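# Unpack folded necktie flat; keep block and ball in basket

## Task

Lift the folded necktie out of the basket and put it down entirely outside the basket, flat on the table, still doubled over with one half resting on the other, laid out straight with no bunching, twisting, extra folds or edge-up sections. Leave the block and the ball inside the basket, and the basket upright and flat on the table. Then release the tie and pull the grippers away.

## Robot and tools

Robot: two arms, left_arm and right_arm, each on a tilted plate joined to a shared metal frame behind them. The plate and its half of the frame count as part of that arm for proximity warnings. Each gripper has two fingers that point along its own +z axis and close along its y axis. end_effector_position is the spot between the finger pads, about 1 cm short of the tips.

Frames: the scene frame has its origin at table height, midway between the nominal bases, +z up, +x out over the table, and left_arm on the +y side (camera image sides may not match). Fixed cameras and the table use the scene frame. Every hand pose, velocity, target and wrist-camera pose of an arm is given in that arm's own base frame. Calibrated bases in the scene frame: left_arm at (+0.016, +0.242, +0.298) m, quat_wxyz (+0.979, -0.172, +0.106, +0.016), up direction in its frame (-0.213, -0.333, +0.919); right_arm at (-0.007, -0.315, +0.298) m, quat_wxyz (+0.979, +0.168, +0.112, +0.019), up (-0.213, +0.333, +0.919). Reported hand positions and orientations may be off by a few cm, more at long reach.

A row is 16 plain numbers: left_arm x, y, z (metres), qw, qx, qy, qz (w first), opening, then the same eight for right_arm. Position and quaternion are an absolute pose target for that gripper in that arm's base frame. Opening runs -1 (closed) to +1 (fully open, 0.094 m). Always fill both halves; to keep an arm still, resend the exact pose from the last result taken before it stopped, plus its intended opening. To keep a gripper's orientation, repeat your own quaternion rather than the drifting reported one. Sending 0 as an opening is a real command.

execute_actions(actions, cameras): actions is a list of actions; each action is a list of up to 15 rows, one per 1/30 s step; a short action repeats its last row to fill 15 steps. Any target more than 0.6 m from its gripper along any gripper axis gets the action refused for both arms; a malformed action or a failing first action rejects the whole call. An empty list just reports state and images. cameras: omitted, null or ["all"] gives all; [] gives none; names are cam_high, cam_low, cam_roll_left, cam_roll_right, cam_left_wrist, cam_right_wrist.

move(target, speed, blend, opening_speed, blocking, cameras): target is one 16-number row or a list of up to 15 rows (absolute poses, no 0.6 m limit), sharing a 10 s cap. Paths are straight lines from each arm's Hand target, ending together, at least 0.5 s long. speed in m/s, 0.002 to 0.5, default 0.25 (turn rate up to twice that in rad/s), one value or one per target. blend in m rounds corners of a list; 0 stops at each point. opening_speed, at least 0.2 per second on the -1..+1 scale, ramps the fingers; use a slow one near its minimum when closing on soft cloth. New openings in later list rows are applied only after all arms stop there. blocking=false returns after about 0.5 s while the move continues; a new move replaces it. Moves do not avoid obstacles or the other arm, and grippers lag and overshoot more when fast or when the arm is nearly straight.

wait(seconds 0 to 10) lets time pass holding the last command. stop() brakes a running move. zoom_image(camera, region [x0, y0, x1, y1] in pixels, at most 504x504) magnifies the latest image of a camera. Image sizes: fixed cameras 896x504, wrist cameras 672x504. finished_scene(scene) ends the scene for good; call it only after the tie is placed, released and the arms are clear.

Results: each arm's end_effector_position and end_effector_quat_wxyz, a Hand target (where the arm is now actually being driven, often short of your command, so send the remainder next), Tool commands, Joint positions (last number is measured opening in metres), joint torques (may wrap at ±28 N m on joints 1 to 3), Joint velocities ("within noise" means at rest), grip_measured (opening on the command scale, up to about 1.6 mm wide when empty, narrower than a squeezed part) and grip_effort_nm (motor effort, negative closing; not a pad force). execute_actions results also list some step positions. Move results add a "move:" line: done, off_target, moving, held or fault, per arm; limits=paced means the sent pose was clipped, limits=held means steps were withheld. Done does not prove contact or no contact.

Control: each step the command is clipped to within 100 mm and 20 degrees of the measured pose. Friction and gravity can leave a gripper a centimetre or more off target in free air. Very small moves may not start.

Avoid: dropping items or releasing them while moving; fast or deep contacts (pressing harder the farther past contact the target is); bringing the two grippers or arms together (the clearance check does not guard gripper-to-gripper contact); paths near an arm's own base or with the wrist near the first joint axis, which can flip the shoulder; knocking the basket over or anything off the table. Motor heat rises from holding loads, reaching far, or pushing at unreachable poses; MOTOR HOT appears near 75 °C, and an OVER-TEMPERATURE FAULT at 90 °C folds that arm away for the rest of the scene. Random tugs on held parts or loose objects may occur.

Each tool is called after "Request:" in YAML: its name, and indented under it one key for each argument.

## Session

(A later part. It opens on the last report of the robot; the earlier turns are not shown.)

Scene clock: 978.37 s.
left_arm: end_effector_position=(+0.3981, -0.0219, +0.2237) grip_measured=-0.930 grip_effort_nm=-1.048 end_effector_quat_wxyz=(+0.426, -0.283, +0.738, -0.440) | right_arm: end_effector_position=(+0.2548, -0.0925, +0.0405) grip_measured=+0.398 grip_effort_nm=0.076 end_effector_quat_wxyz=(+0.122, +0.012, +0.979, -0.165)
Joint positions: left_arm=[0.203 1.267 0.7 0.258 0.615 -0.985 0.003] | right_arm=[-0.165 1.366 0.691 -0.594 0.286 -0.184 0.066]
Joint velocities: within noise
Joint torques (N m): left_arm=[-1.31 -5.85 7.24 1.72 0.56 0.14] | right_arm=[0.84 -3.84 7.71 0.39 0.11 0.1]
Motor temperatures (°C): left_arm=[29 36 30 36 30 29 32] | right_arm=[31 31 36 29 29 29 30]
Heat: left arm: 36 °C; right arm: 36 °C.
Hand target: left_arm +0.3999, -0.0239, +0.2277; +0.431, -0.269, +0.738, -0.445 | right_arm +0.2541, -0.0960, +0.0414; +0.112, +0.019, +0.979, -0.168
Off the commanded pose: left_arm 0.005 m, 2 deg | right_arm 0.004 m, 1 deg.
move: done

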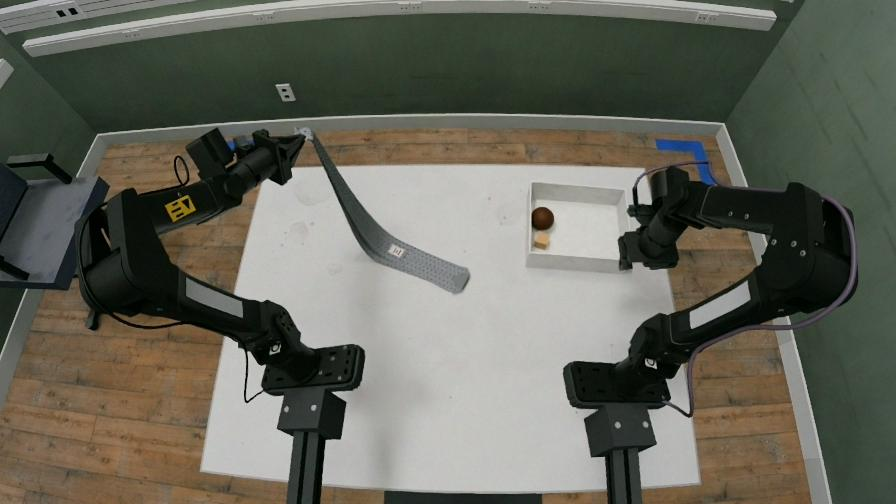

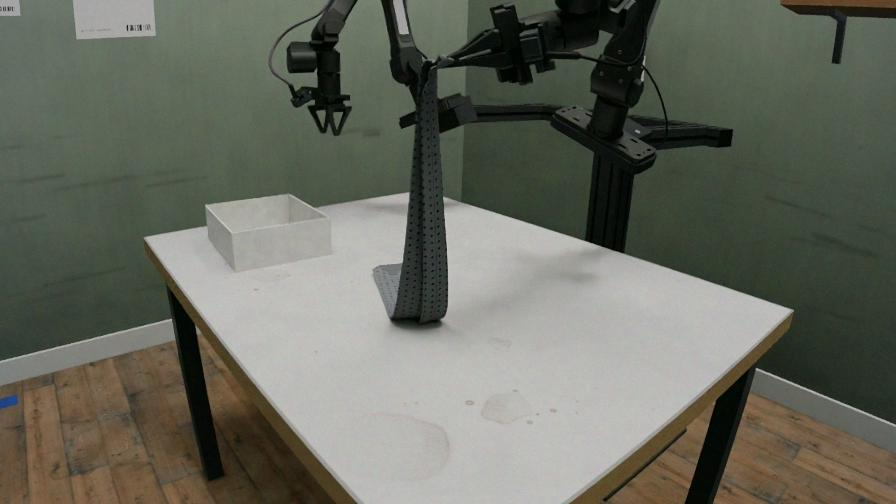

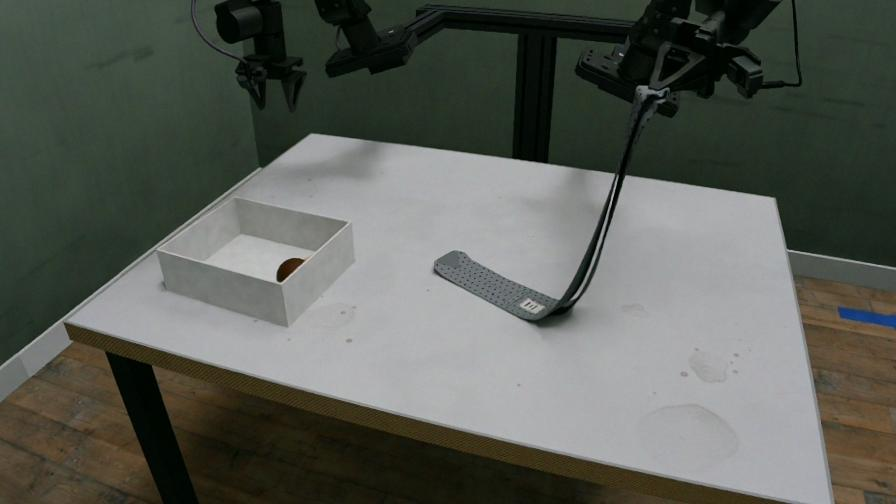

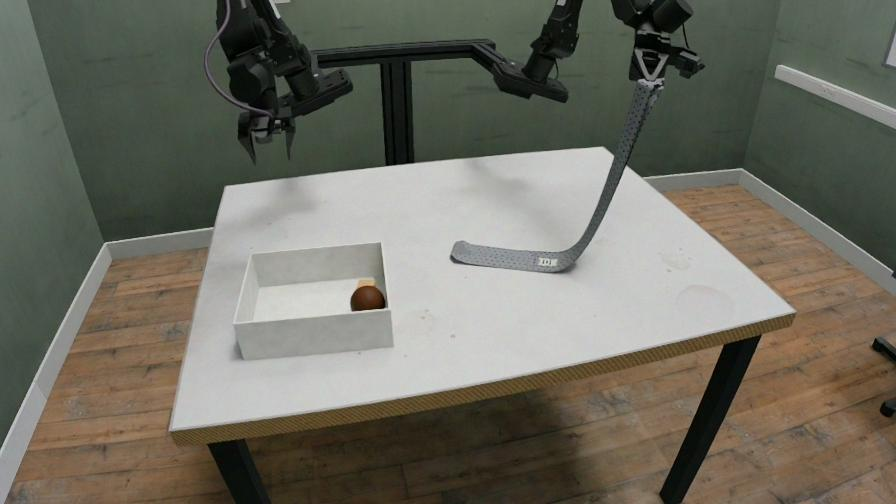

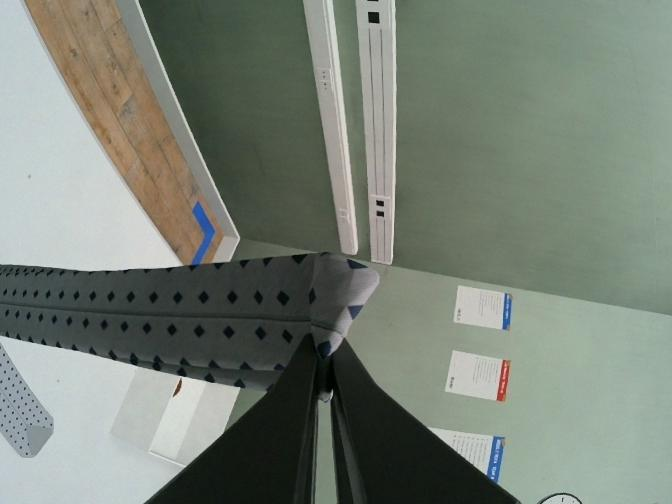

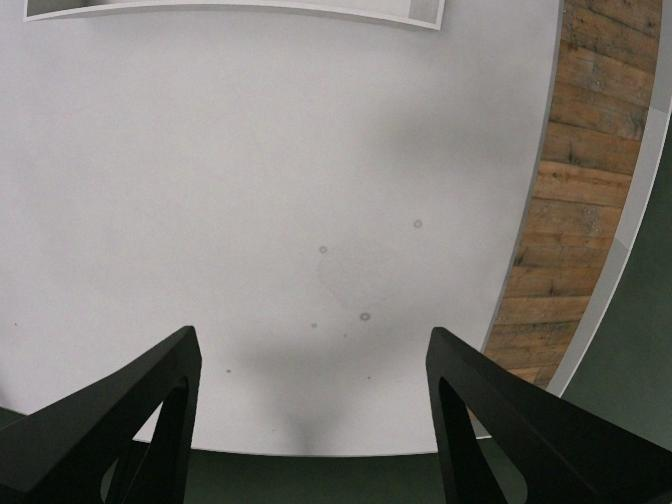

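Request:
move:
  target:
    - [0.3166, -0.1924, 0.3542, 0.4306, -0.2691, 0.7374, -0.4449, -1.0, 0.2542, -0.0961, 0.0415, 0.112, 0.019, 0.979, -0.168, 0.4]
    - [0.2517, -0.3817, 0.4065, 0.5706, -0.4206, 0.5866, -0.3914, -1.0, 0.2542, -0.0961, 0.0415, 0.112, 0.019, 0.979, -0.168, 0.4]
  speed: 0.12
  blend: 0.04

Request:
zoom_image:
  camera: "cam_low"
  region: [320, 120, 520, 320]

Request:
zoom_image:
  camera: "cam_roll_right"
  region: [400, 80, 600, 290]

Scene clock: 1082.93 s.
left_arm: end_effector_position=(+0.2558, -0.3795, +0.4008) grip_measured=-0.930 grip_effort_nm=-1.048 end_effector_quat_wxyz=(+0.572, -0.420, +0.586, -0.391) | right_arm: end_effector_position=(+0.2548, -0.0925, +0.0405) grip_measured=+0.398 grip_effort_nm=0.076 end_effector_quat_wxyz=(+0.122, +0.012, +0.979, -0.165)
Joint positions: left_arm=[-1.373 1.779 1.725 -0.169 -1.391 -1.442 0.003] | right_arm=[-0.165 1.366 0.691 -0.594 0.286 -0.184 0.066]
Joint velocities: within noise
Joint torques (N m): left_arm=[-3.38 -5.22 9.44 1.09 0.02 -0.01] | right_arm=[0.84 -3.84 7.71 0.39 0.11 0.1]
Motor temperatures (°C): left_arm=[29 33 30 39 30 29 33] | right_arm=[31 31 36 29 29 29 30]
Heat: left arm: 39 °C; right arm: 36 °C.
Hand target: left_arm +0.2516, -0.3815, +0.4064; +0.572, -0.419, +0.586, -0.393 | right_arm +0.2541, -0.0960, +0.0414; +0.112, +0.019, +0.979, -0.168
Off the commanded pose: left_arm 0.007 m, 0 deg | right_arm 0.004 m, 1 deg.
move: done

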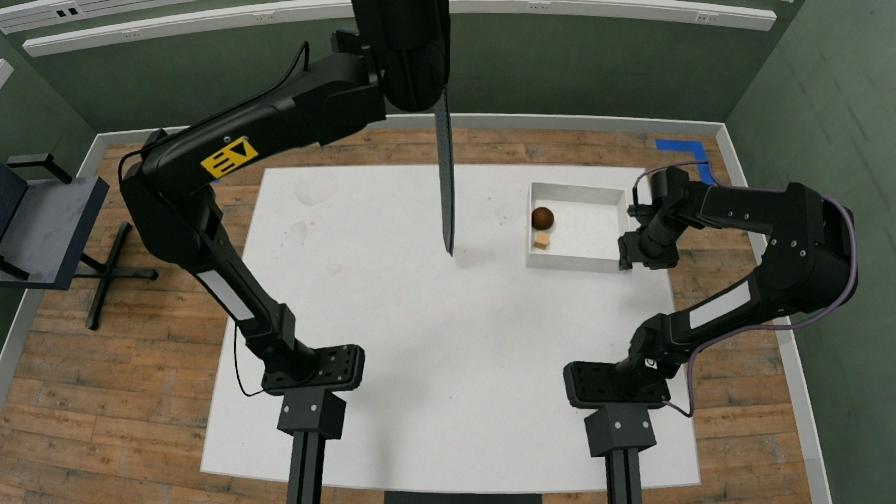

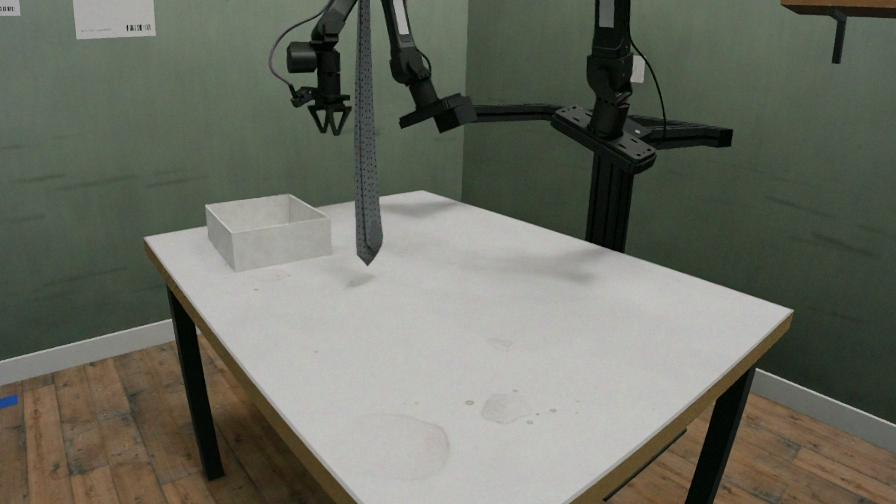

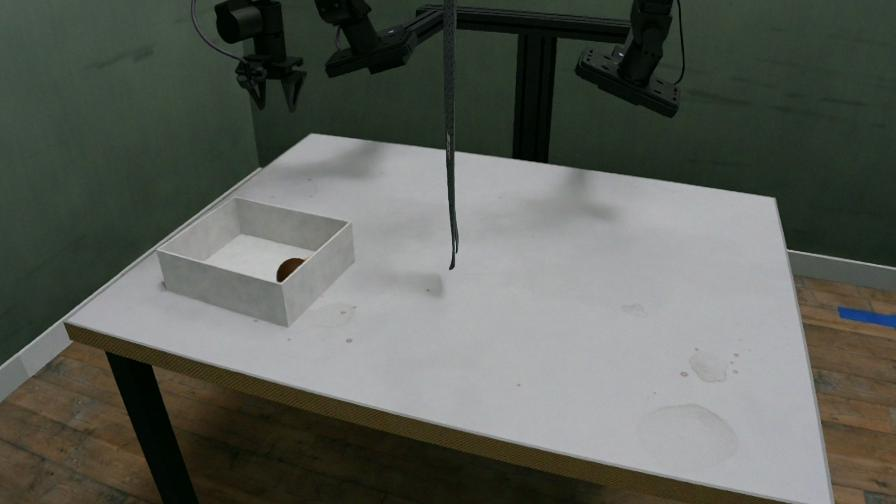

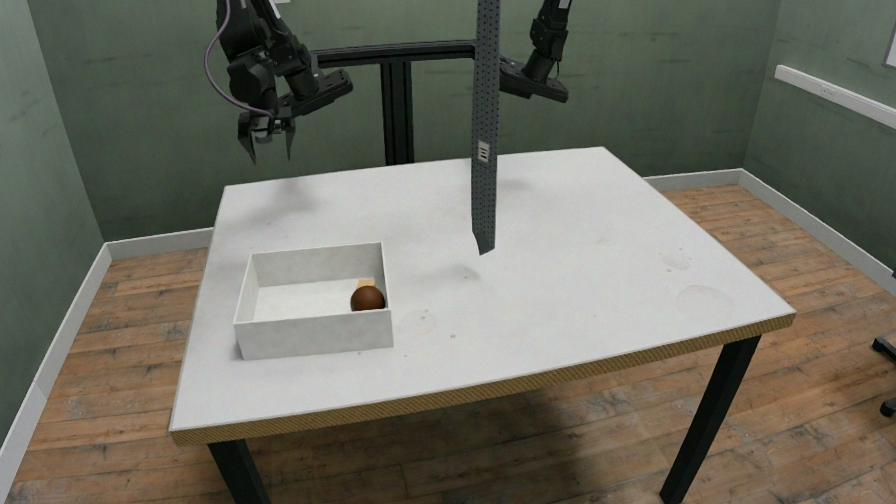

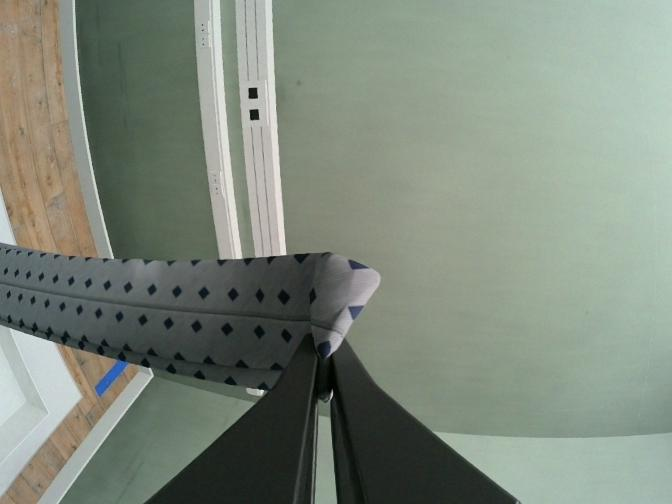

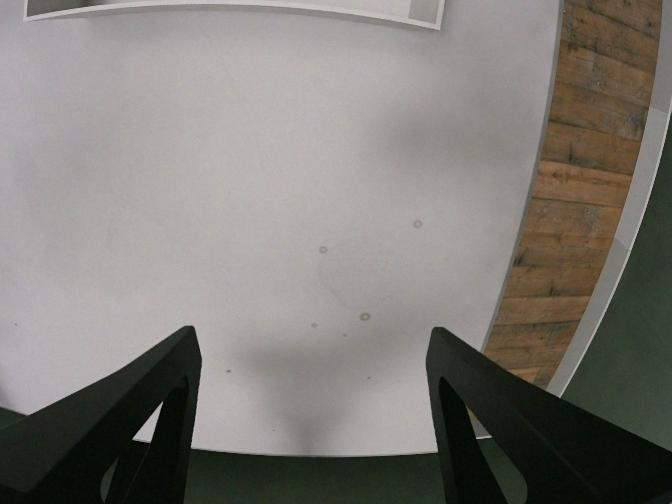

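Scaled by 2.520.

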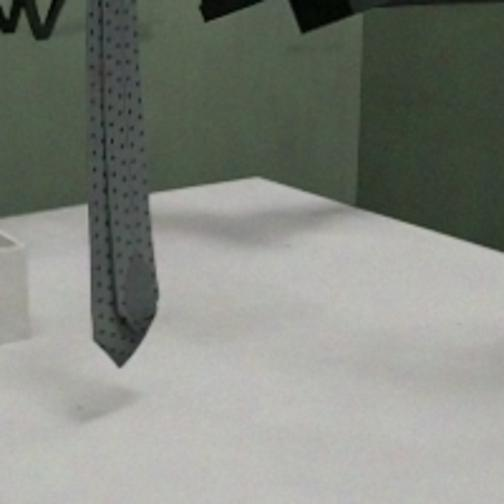

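Scaled by 2.400.

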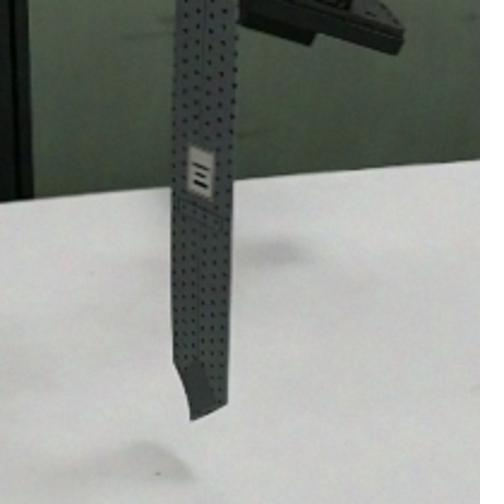

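Request:
move:
  target:
    - [0.2517, -0.3817, 0.4065, 0.5706, -0.4206, 0.5866, -0.3914, -1.0, 0.2111, 0.1297, -0.0830, 0.5865, -0.0675, 0.7918, -0.1550, 0.9]
    - [0.2517, -0.3817, 0.4065, 0.5706, -0.4206, 0.5866, -0.3914, -1.0, 0.3230, 0.2575, -0.1634, 0.5865, -0.0675, 0.7918, -0.1550, 0.9]
  speed: 0.15
  blend: 0.03

Request:
zoom_image:
  camera: "cam_low"
  region: [300, 120, 500, 320]

Request:
zoom_image:
  camera: "cam_roll_right"
  region: [400, 80, 600, 290]

Scene clock: 1106.43 s.
left_arm: end_effector_position=(+0.2558, -0.3793, +0.4005) grip_measured=-0.930 grip_effort_nm=-1.048 end_effector_quat_wxyz=(+0.572, -0.420, +0.586, -0.391) | right_arm: end_effector_position=(+0.3243, +0.2662, -0.1478) grip_measured=+0.898 grip_effort_nm=0.076 end_effector_quat_wxyz=(+0.601, -0.049, +0.786, -0.134)
Joint positions: left_arm=[-1.373 1.779 1.725 -0.173 -1.391 -1.445 0.003] | right_arm=[1.085 2.866 1.06 1.15 1.164 0.335 0.089]
Joint velocities: within noise
Joint torques (N m): left_arm=[-3.36 -5.23 9.55 1.09 -0.03 -0.02] | right_arm=[3.15 -7.58 4.27 1.37 0.1 -0.06]
Motor temperatures (°C): left_arm=[29 33 32 37 30 29 33] | right_arm=[31 31 35 30 29 29 30]
Heat: left arm: 37 °C; right arm: 35 °C.
Hand target: left_arm +0.2516, -0.3815, +0.4064; +0.571, -0.419, +0.586, -0.393 | right_arm +0.3226, +0.2571, -0.1627; +0.587, -0.067, +0.792, -0.155
Off the commanded pose: left_arm 0.008 m, 0 deg | right_arm 0.018 m, 4 deg.
move: off_target (right_arm)

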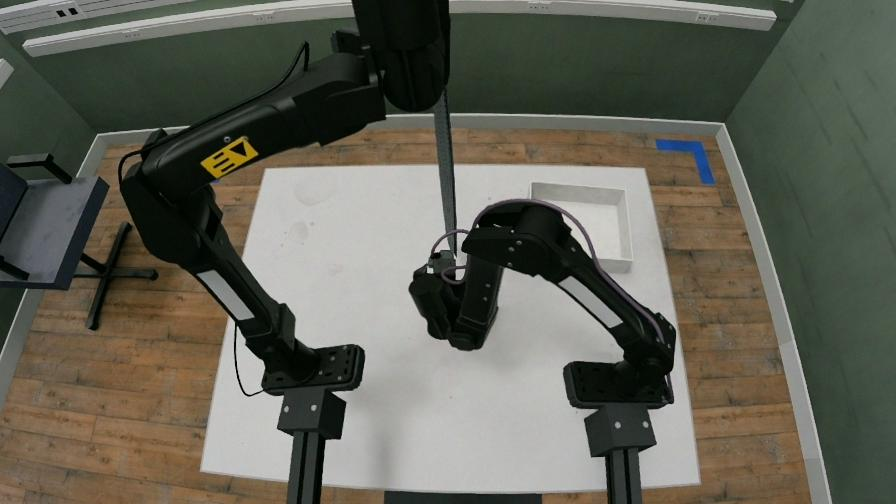

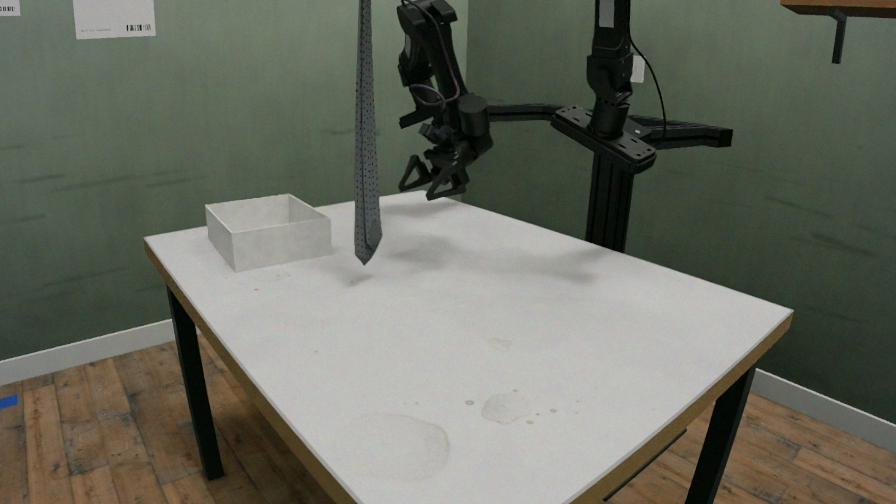

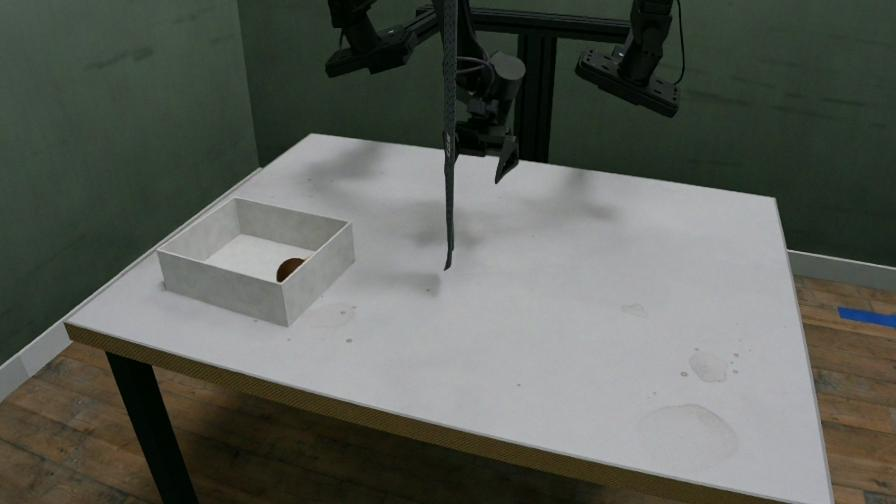

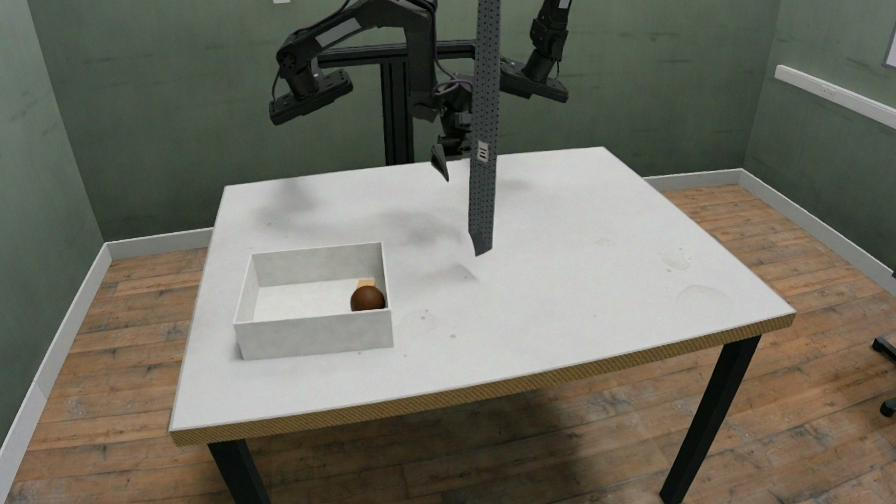

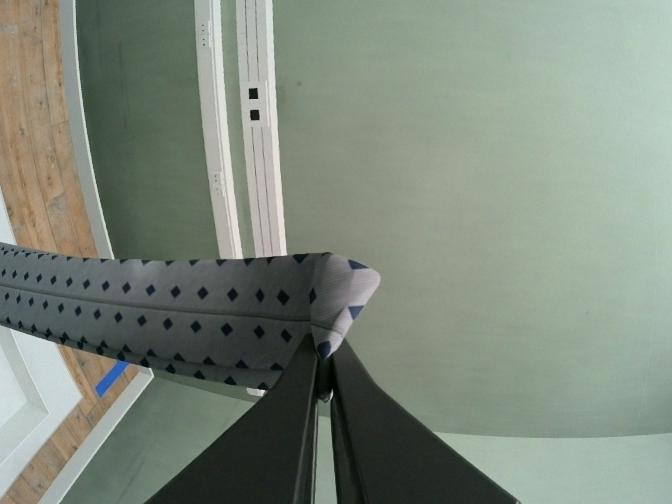

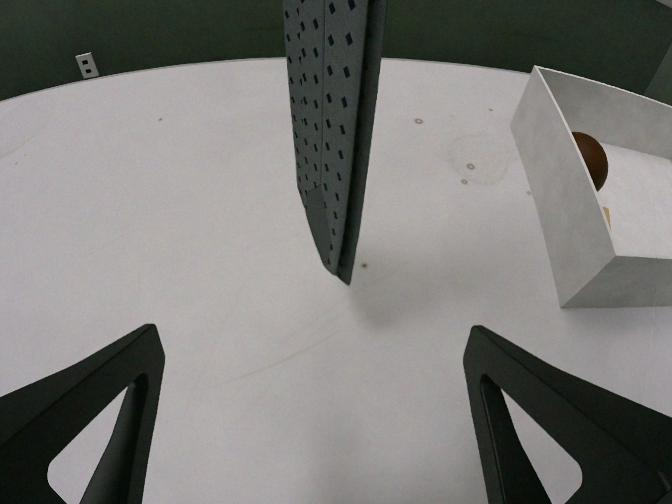

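Scaled by 2.520.

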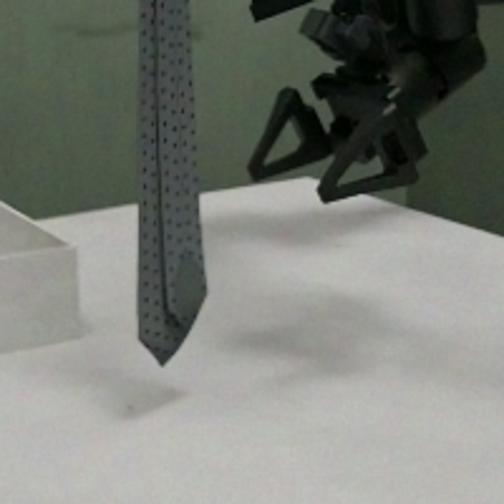

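Scaled by 2.400.

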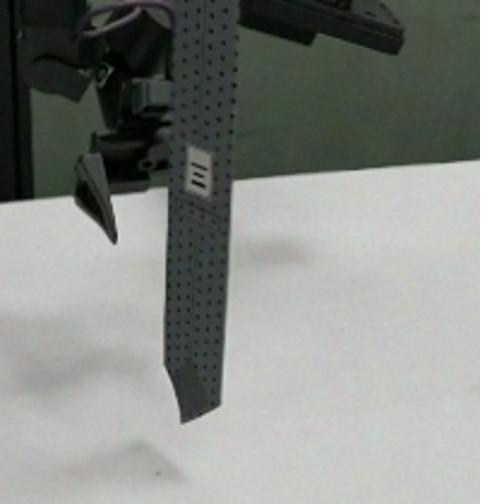

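Request:
move:
  target: [0.2517, -0.3817, 0.4065, 0.5706, -0.4206, 0.5866, -0.3914, -1.0, 0.4150, 0.2280, -0.1960, 0.5865, -0.0675, 0.7918, -0.1550, 0.9]
  speed: 0.1

Request:
zoom_image:
  camera: "cam_low"
  region: [300, 120, 500, 320]

Request:
zoom_image:
  camera: "cam_roll_right"
  region: [400, 80, 600, 290]

Scene clock: 1130.03 s.
left_arm: end_effector_position=(+0.2558, -0.3793, +0.4004) grip_measured=-0.930 grip_effort_nm=-1.038 end_effector_quat_wxyz=(+0.572, -0.420, +0.586, -0.391) | right_arm: end_effector_position=(+0.4174, +0.2316, -0.1837) grip_measured=+0.898 grip_effort_nm=0.076 end_effector_quat_wxyz=(+0.592, -0.059, +0.789, -0.152)
Joint positions: left_arm=[-1.373 1.779 1.725 -0.173 -1.391 -1.445 0.003] | right_arm=[0.811 3.049 1.293 1.313 0.941 0.04 0.089]
Joint velocities: within noise
Joint torques (N m): left_arm=[-3.43 -5.18 9.51 1.09 -0.03 -0.02] | right_arm=[4.11 -7.9 4.33 1.87 -0.09 -0.07]
Motor temperatures (°C): left_arm=[29 33 32 36 30 29 33] | right_arm=[32 32 35 31 29 29 30]
Heat: left arm: 36 °C; right arm: 35 °C.
Hand target: left_arm +0.2516, -0.3815, +0.4064; +0.571, -0.419, +0.586, -0.393 | right_arm +0.4147, +0.2278, -0.1956; +0.587, -0.067, +0.792, -0.155
Off the commanded pose: left_arm 0.008 m, 0 deg | right_arm 0.013 m, 1 deg.
move: off_target (right_arm)

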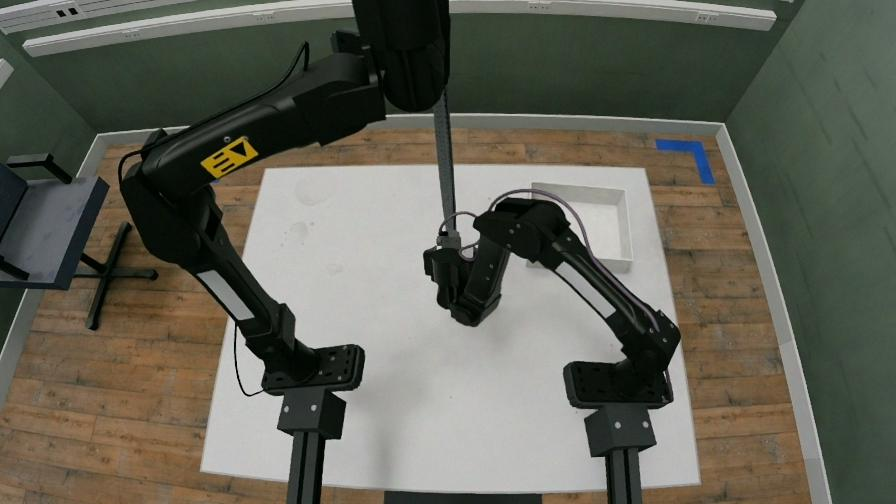

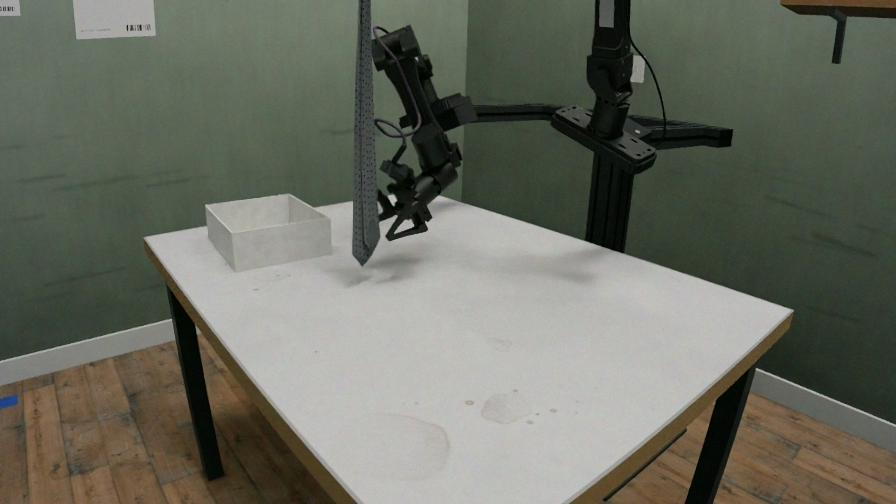

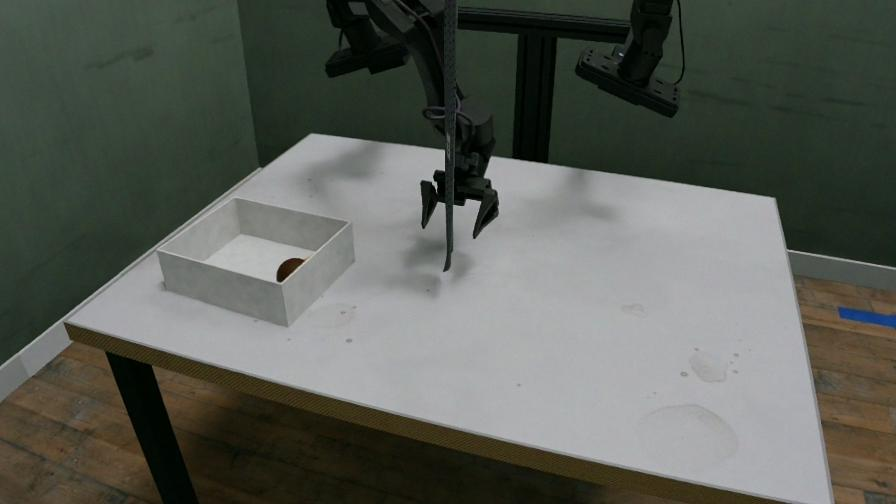

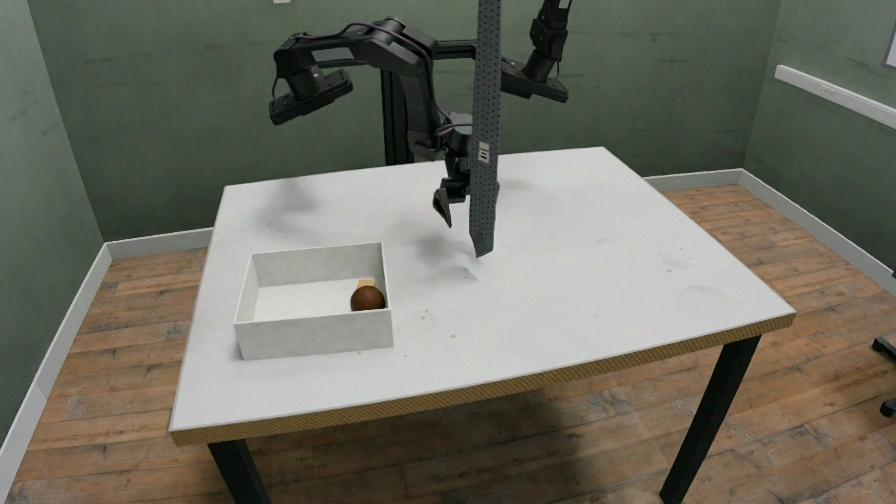

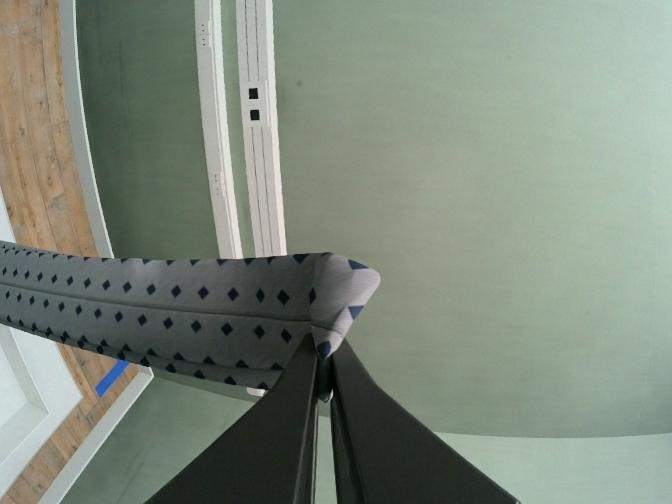

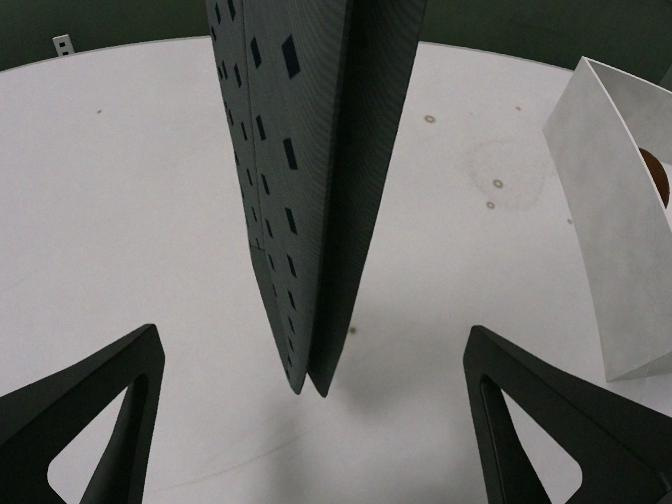

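Scaled by 2.520.

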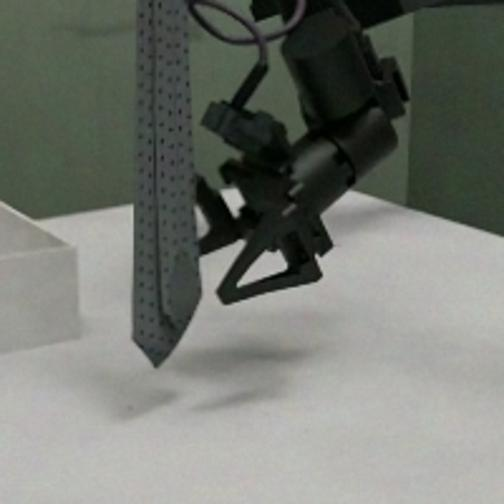

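Scaled by 2.400.

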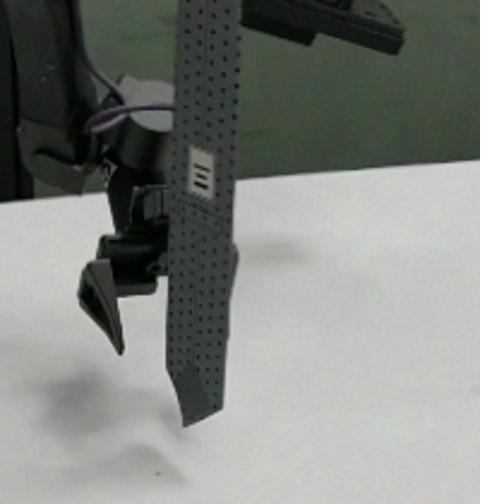

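Request:
move:
  target: [0.2517, -0.3817, 0.4065, 0.5706, -0.4206, 0.5866, -0.3914, -1.0, 0.4474, 0.2230, -0.2030, 0.5865, -0.0675, 0.7918, -0.1550, 0.9]
  speed: 0.08

Request:
zoom_image:
  camera: "cam_low"
  region: [300, 120, 500, 320]

Request:
zoom_image:
  camera: "cam_roll_right"
  region: [400, 80, 600, 290]

Scene clock: 1140.07 s.
left_arm: end_effector_position=(+0.2558, -0.3793, +0.4004) grip_measured=-0.930 grip_effort_nm=-1.043 end_effector_quat_wxyz=(+0.572, -0.420, +0.586, -0.391) | right_arm: end_effector_position=(+0.4509, +0.2285, -0.1843) grip_measured=+0.898 grip_effort_nm=0.081 end_effector_quat_wxyz=(+0.602, -0.051, +0.783, -0.144)
Joint positions: left_arm=[-1.373 1.779 1.725 -0.173 -1.391 -1.445 0.003] | right_arm=[0.741 3.087 1.401 1.313 0.877 -0.008 0.089]
Joint velocities: within noise
Joint torques (N m): left_arm=[-3.44 -5.22 9.52 1.09 -0.06 -0.01] | right_arm=[4.21 -8.16 4.63 1.6 -0.16 -0.06]
Motor temperatures (°C): left_arm=[29 33 32 36 30 29 33] | right_arm=[32 32 35 32 29 29 30]
Heat: left arm: 36 °C; right arm: 35 °C.
Hand target: left_arm +0.2516, -0.3815, +0.4064; +0.571, -0.420, +0.586, -0.393 | right_arm +0.4465, +0.2225, -0.2022; +0.587, -0.067, +0.792, -0.155
Off the commanded pose: left_arm 0.008 m, 0 deg | right_arm 0.020 m, 3 deg.
move: off_target (right_arm)

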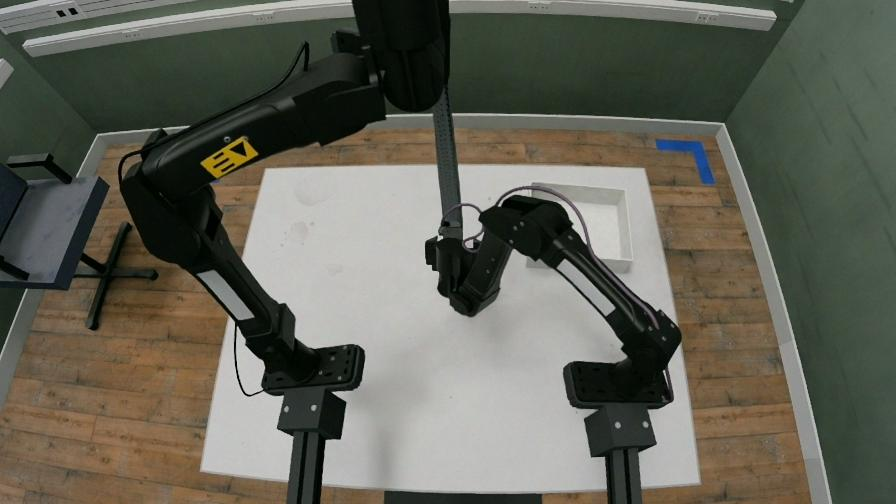

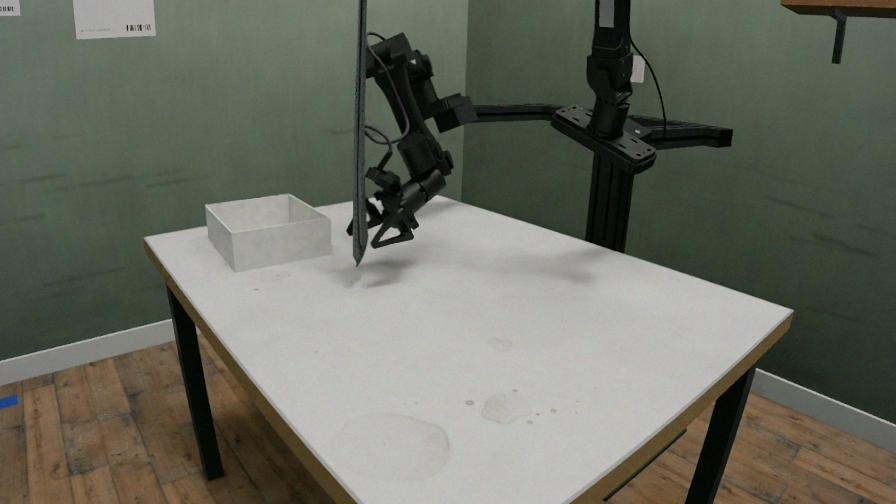

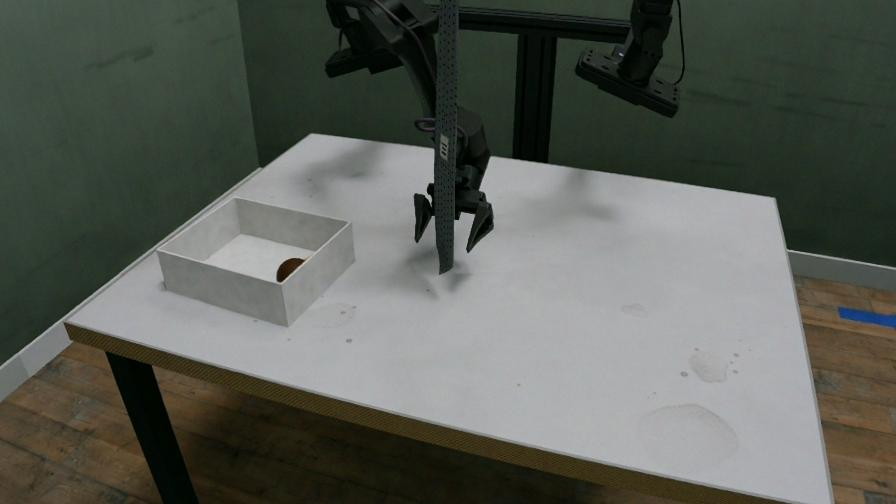

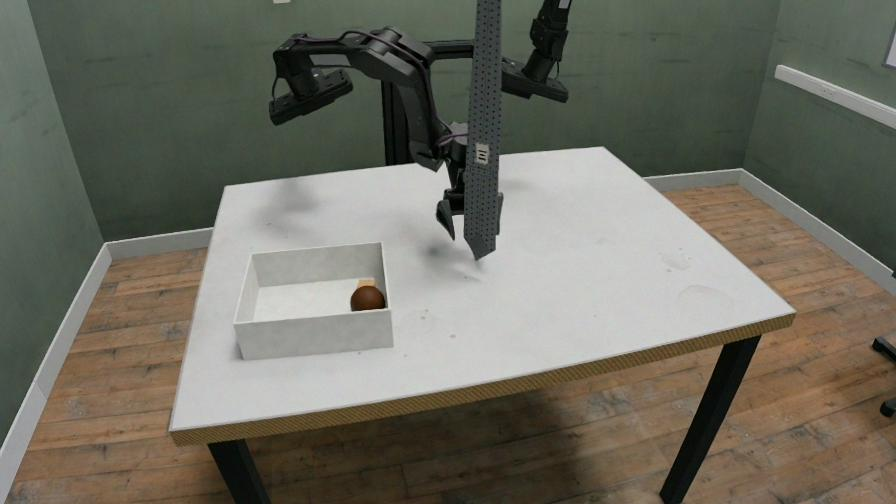

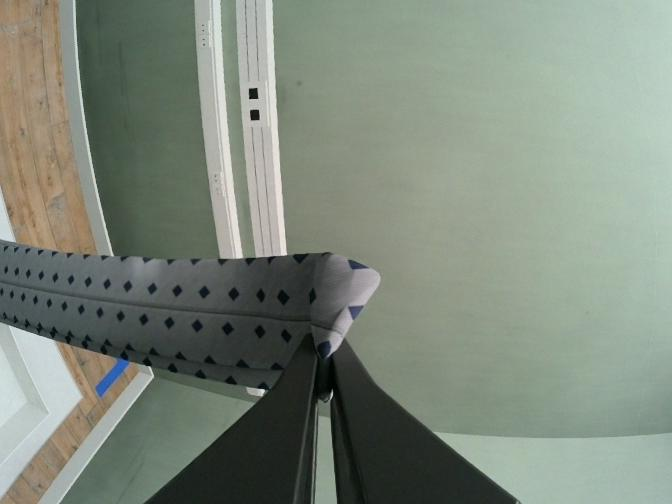

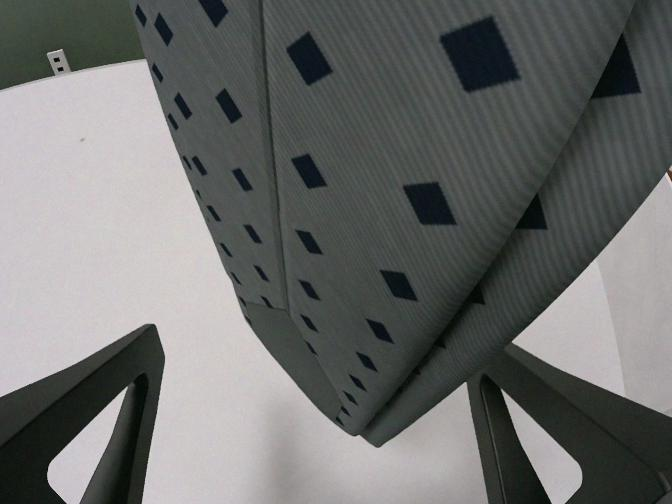

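Scaled by 2.520.

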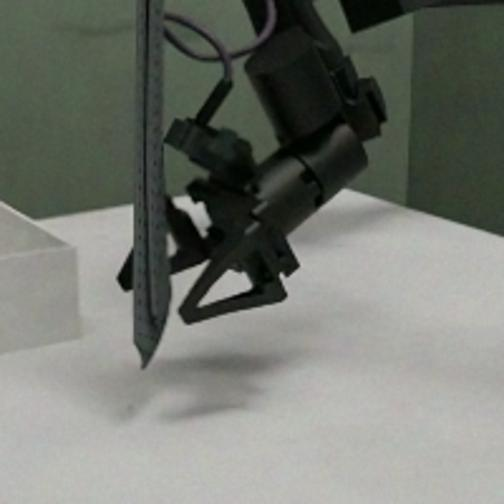

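Scaled by 2.400.

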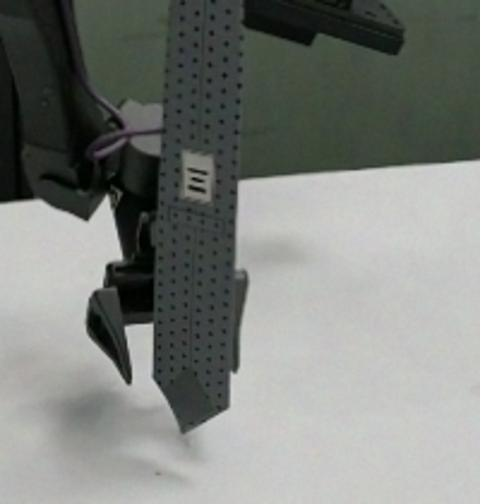

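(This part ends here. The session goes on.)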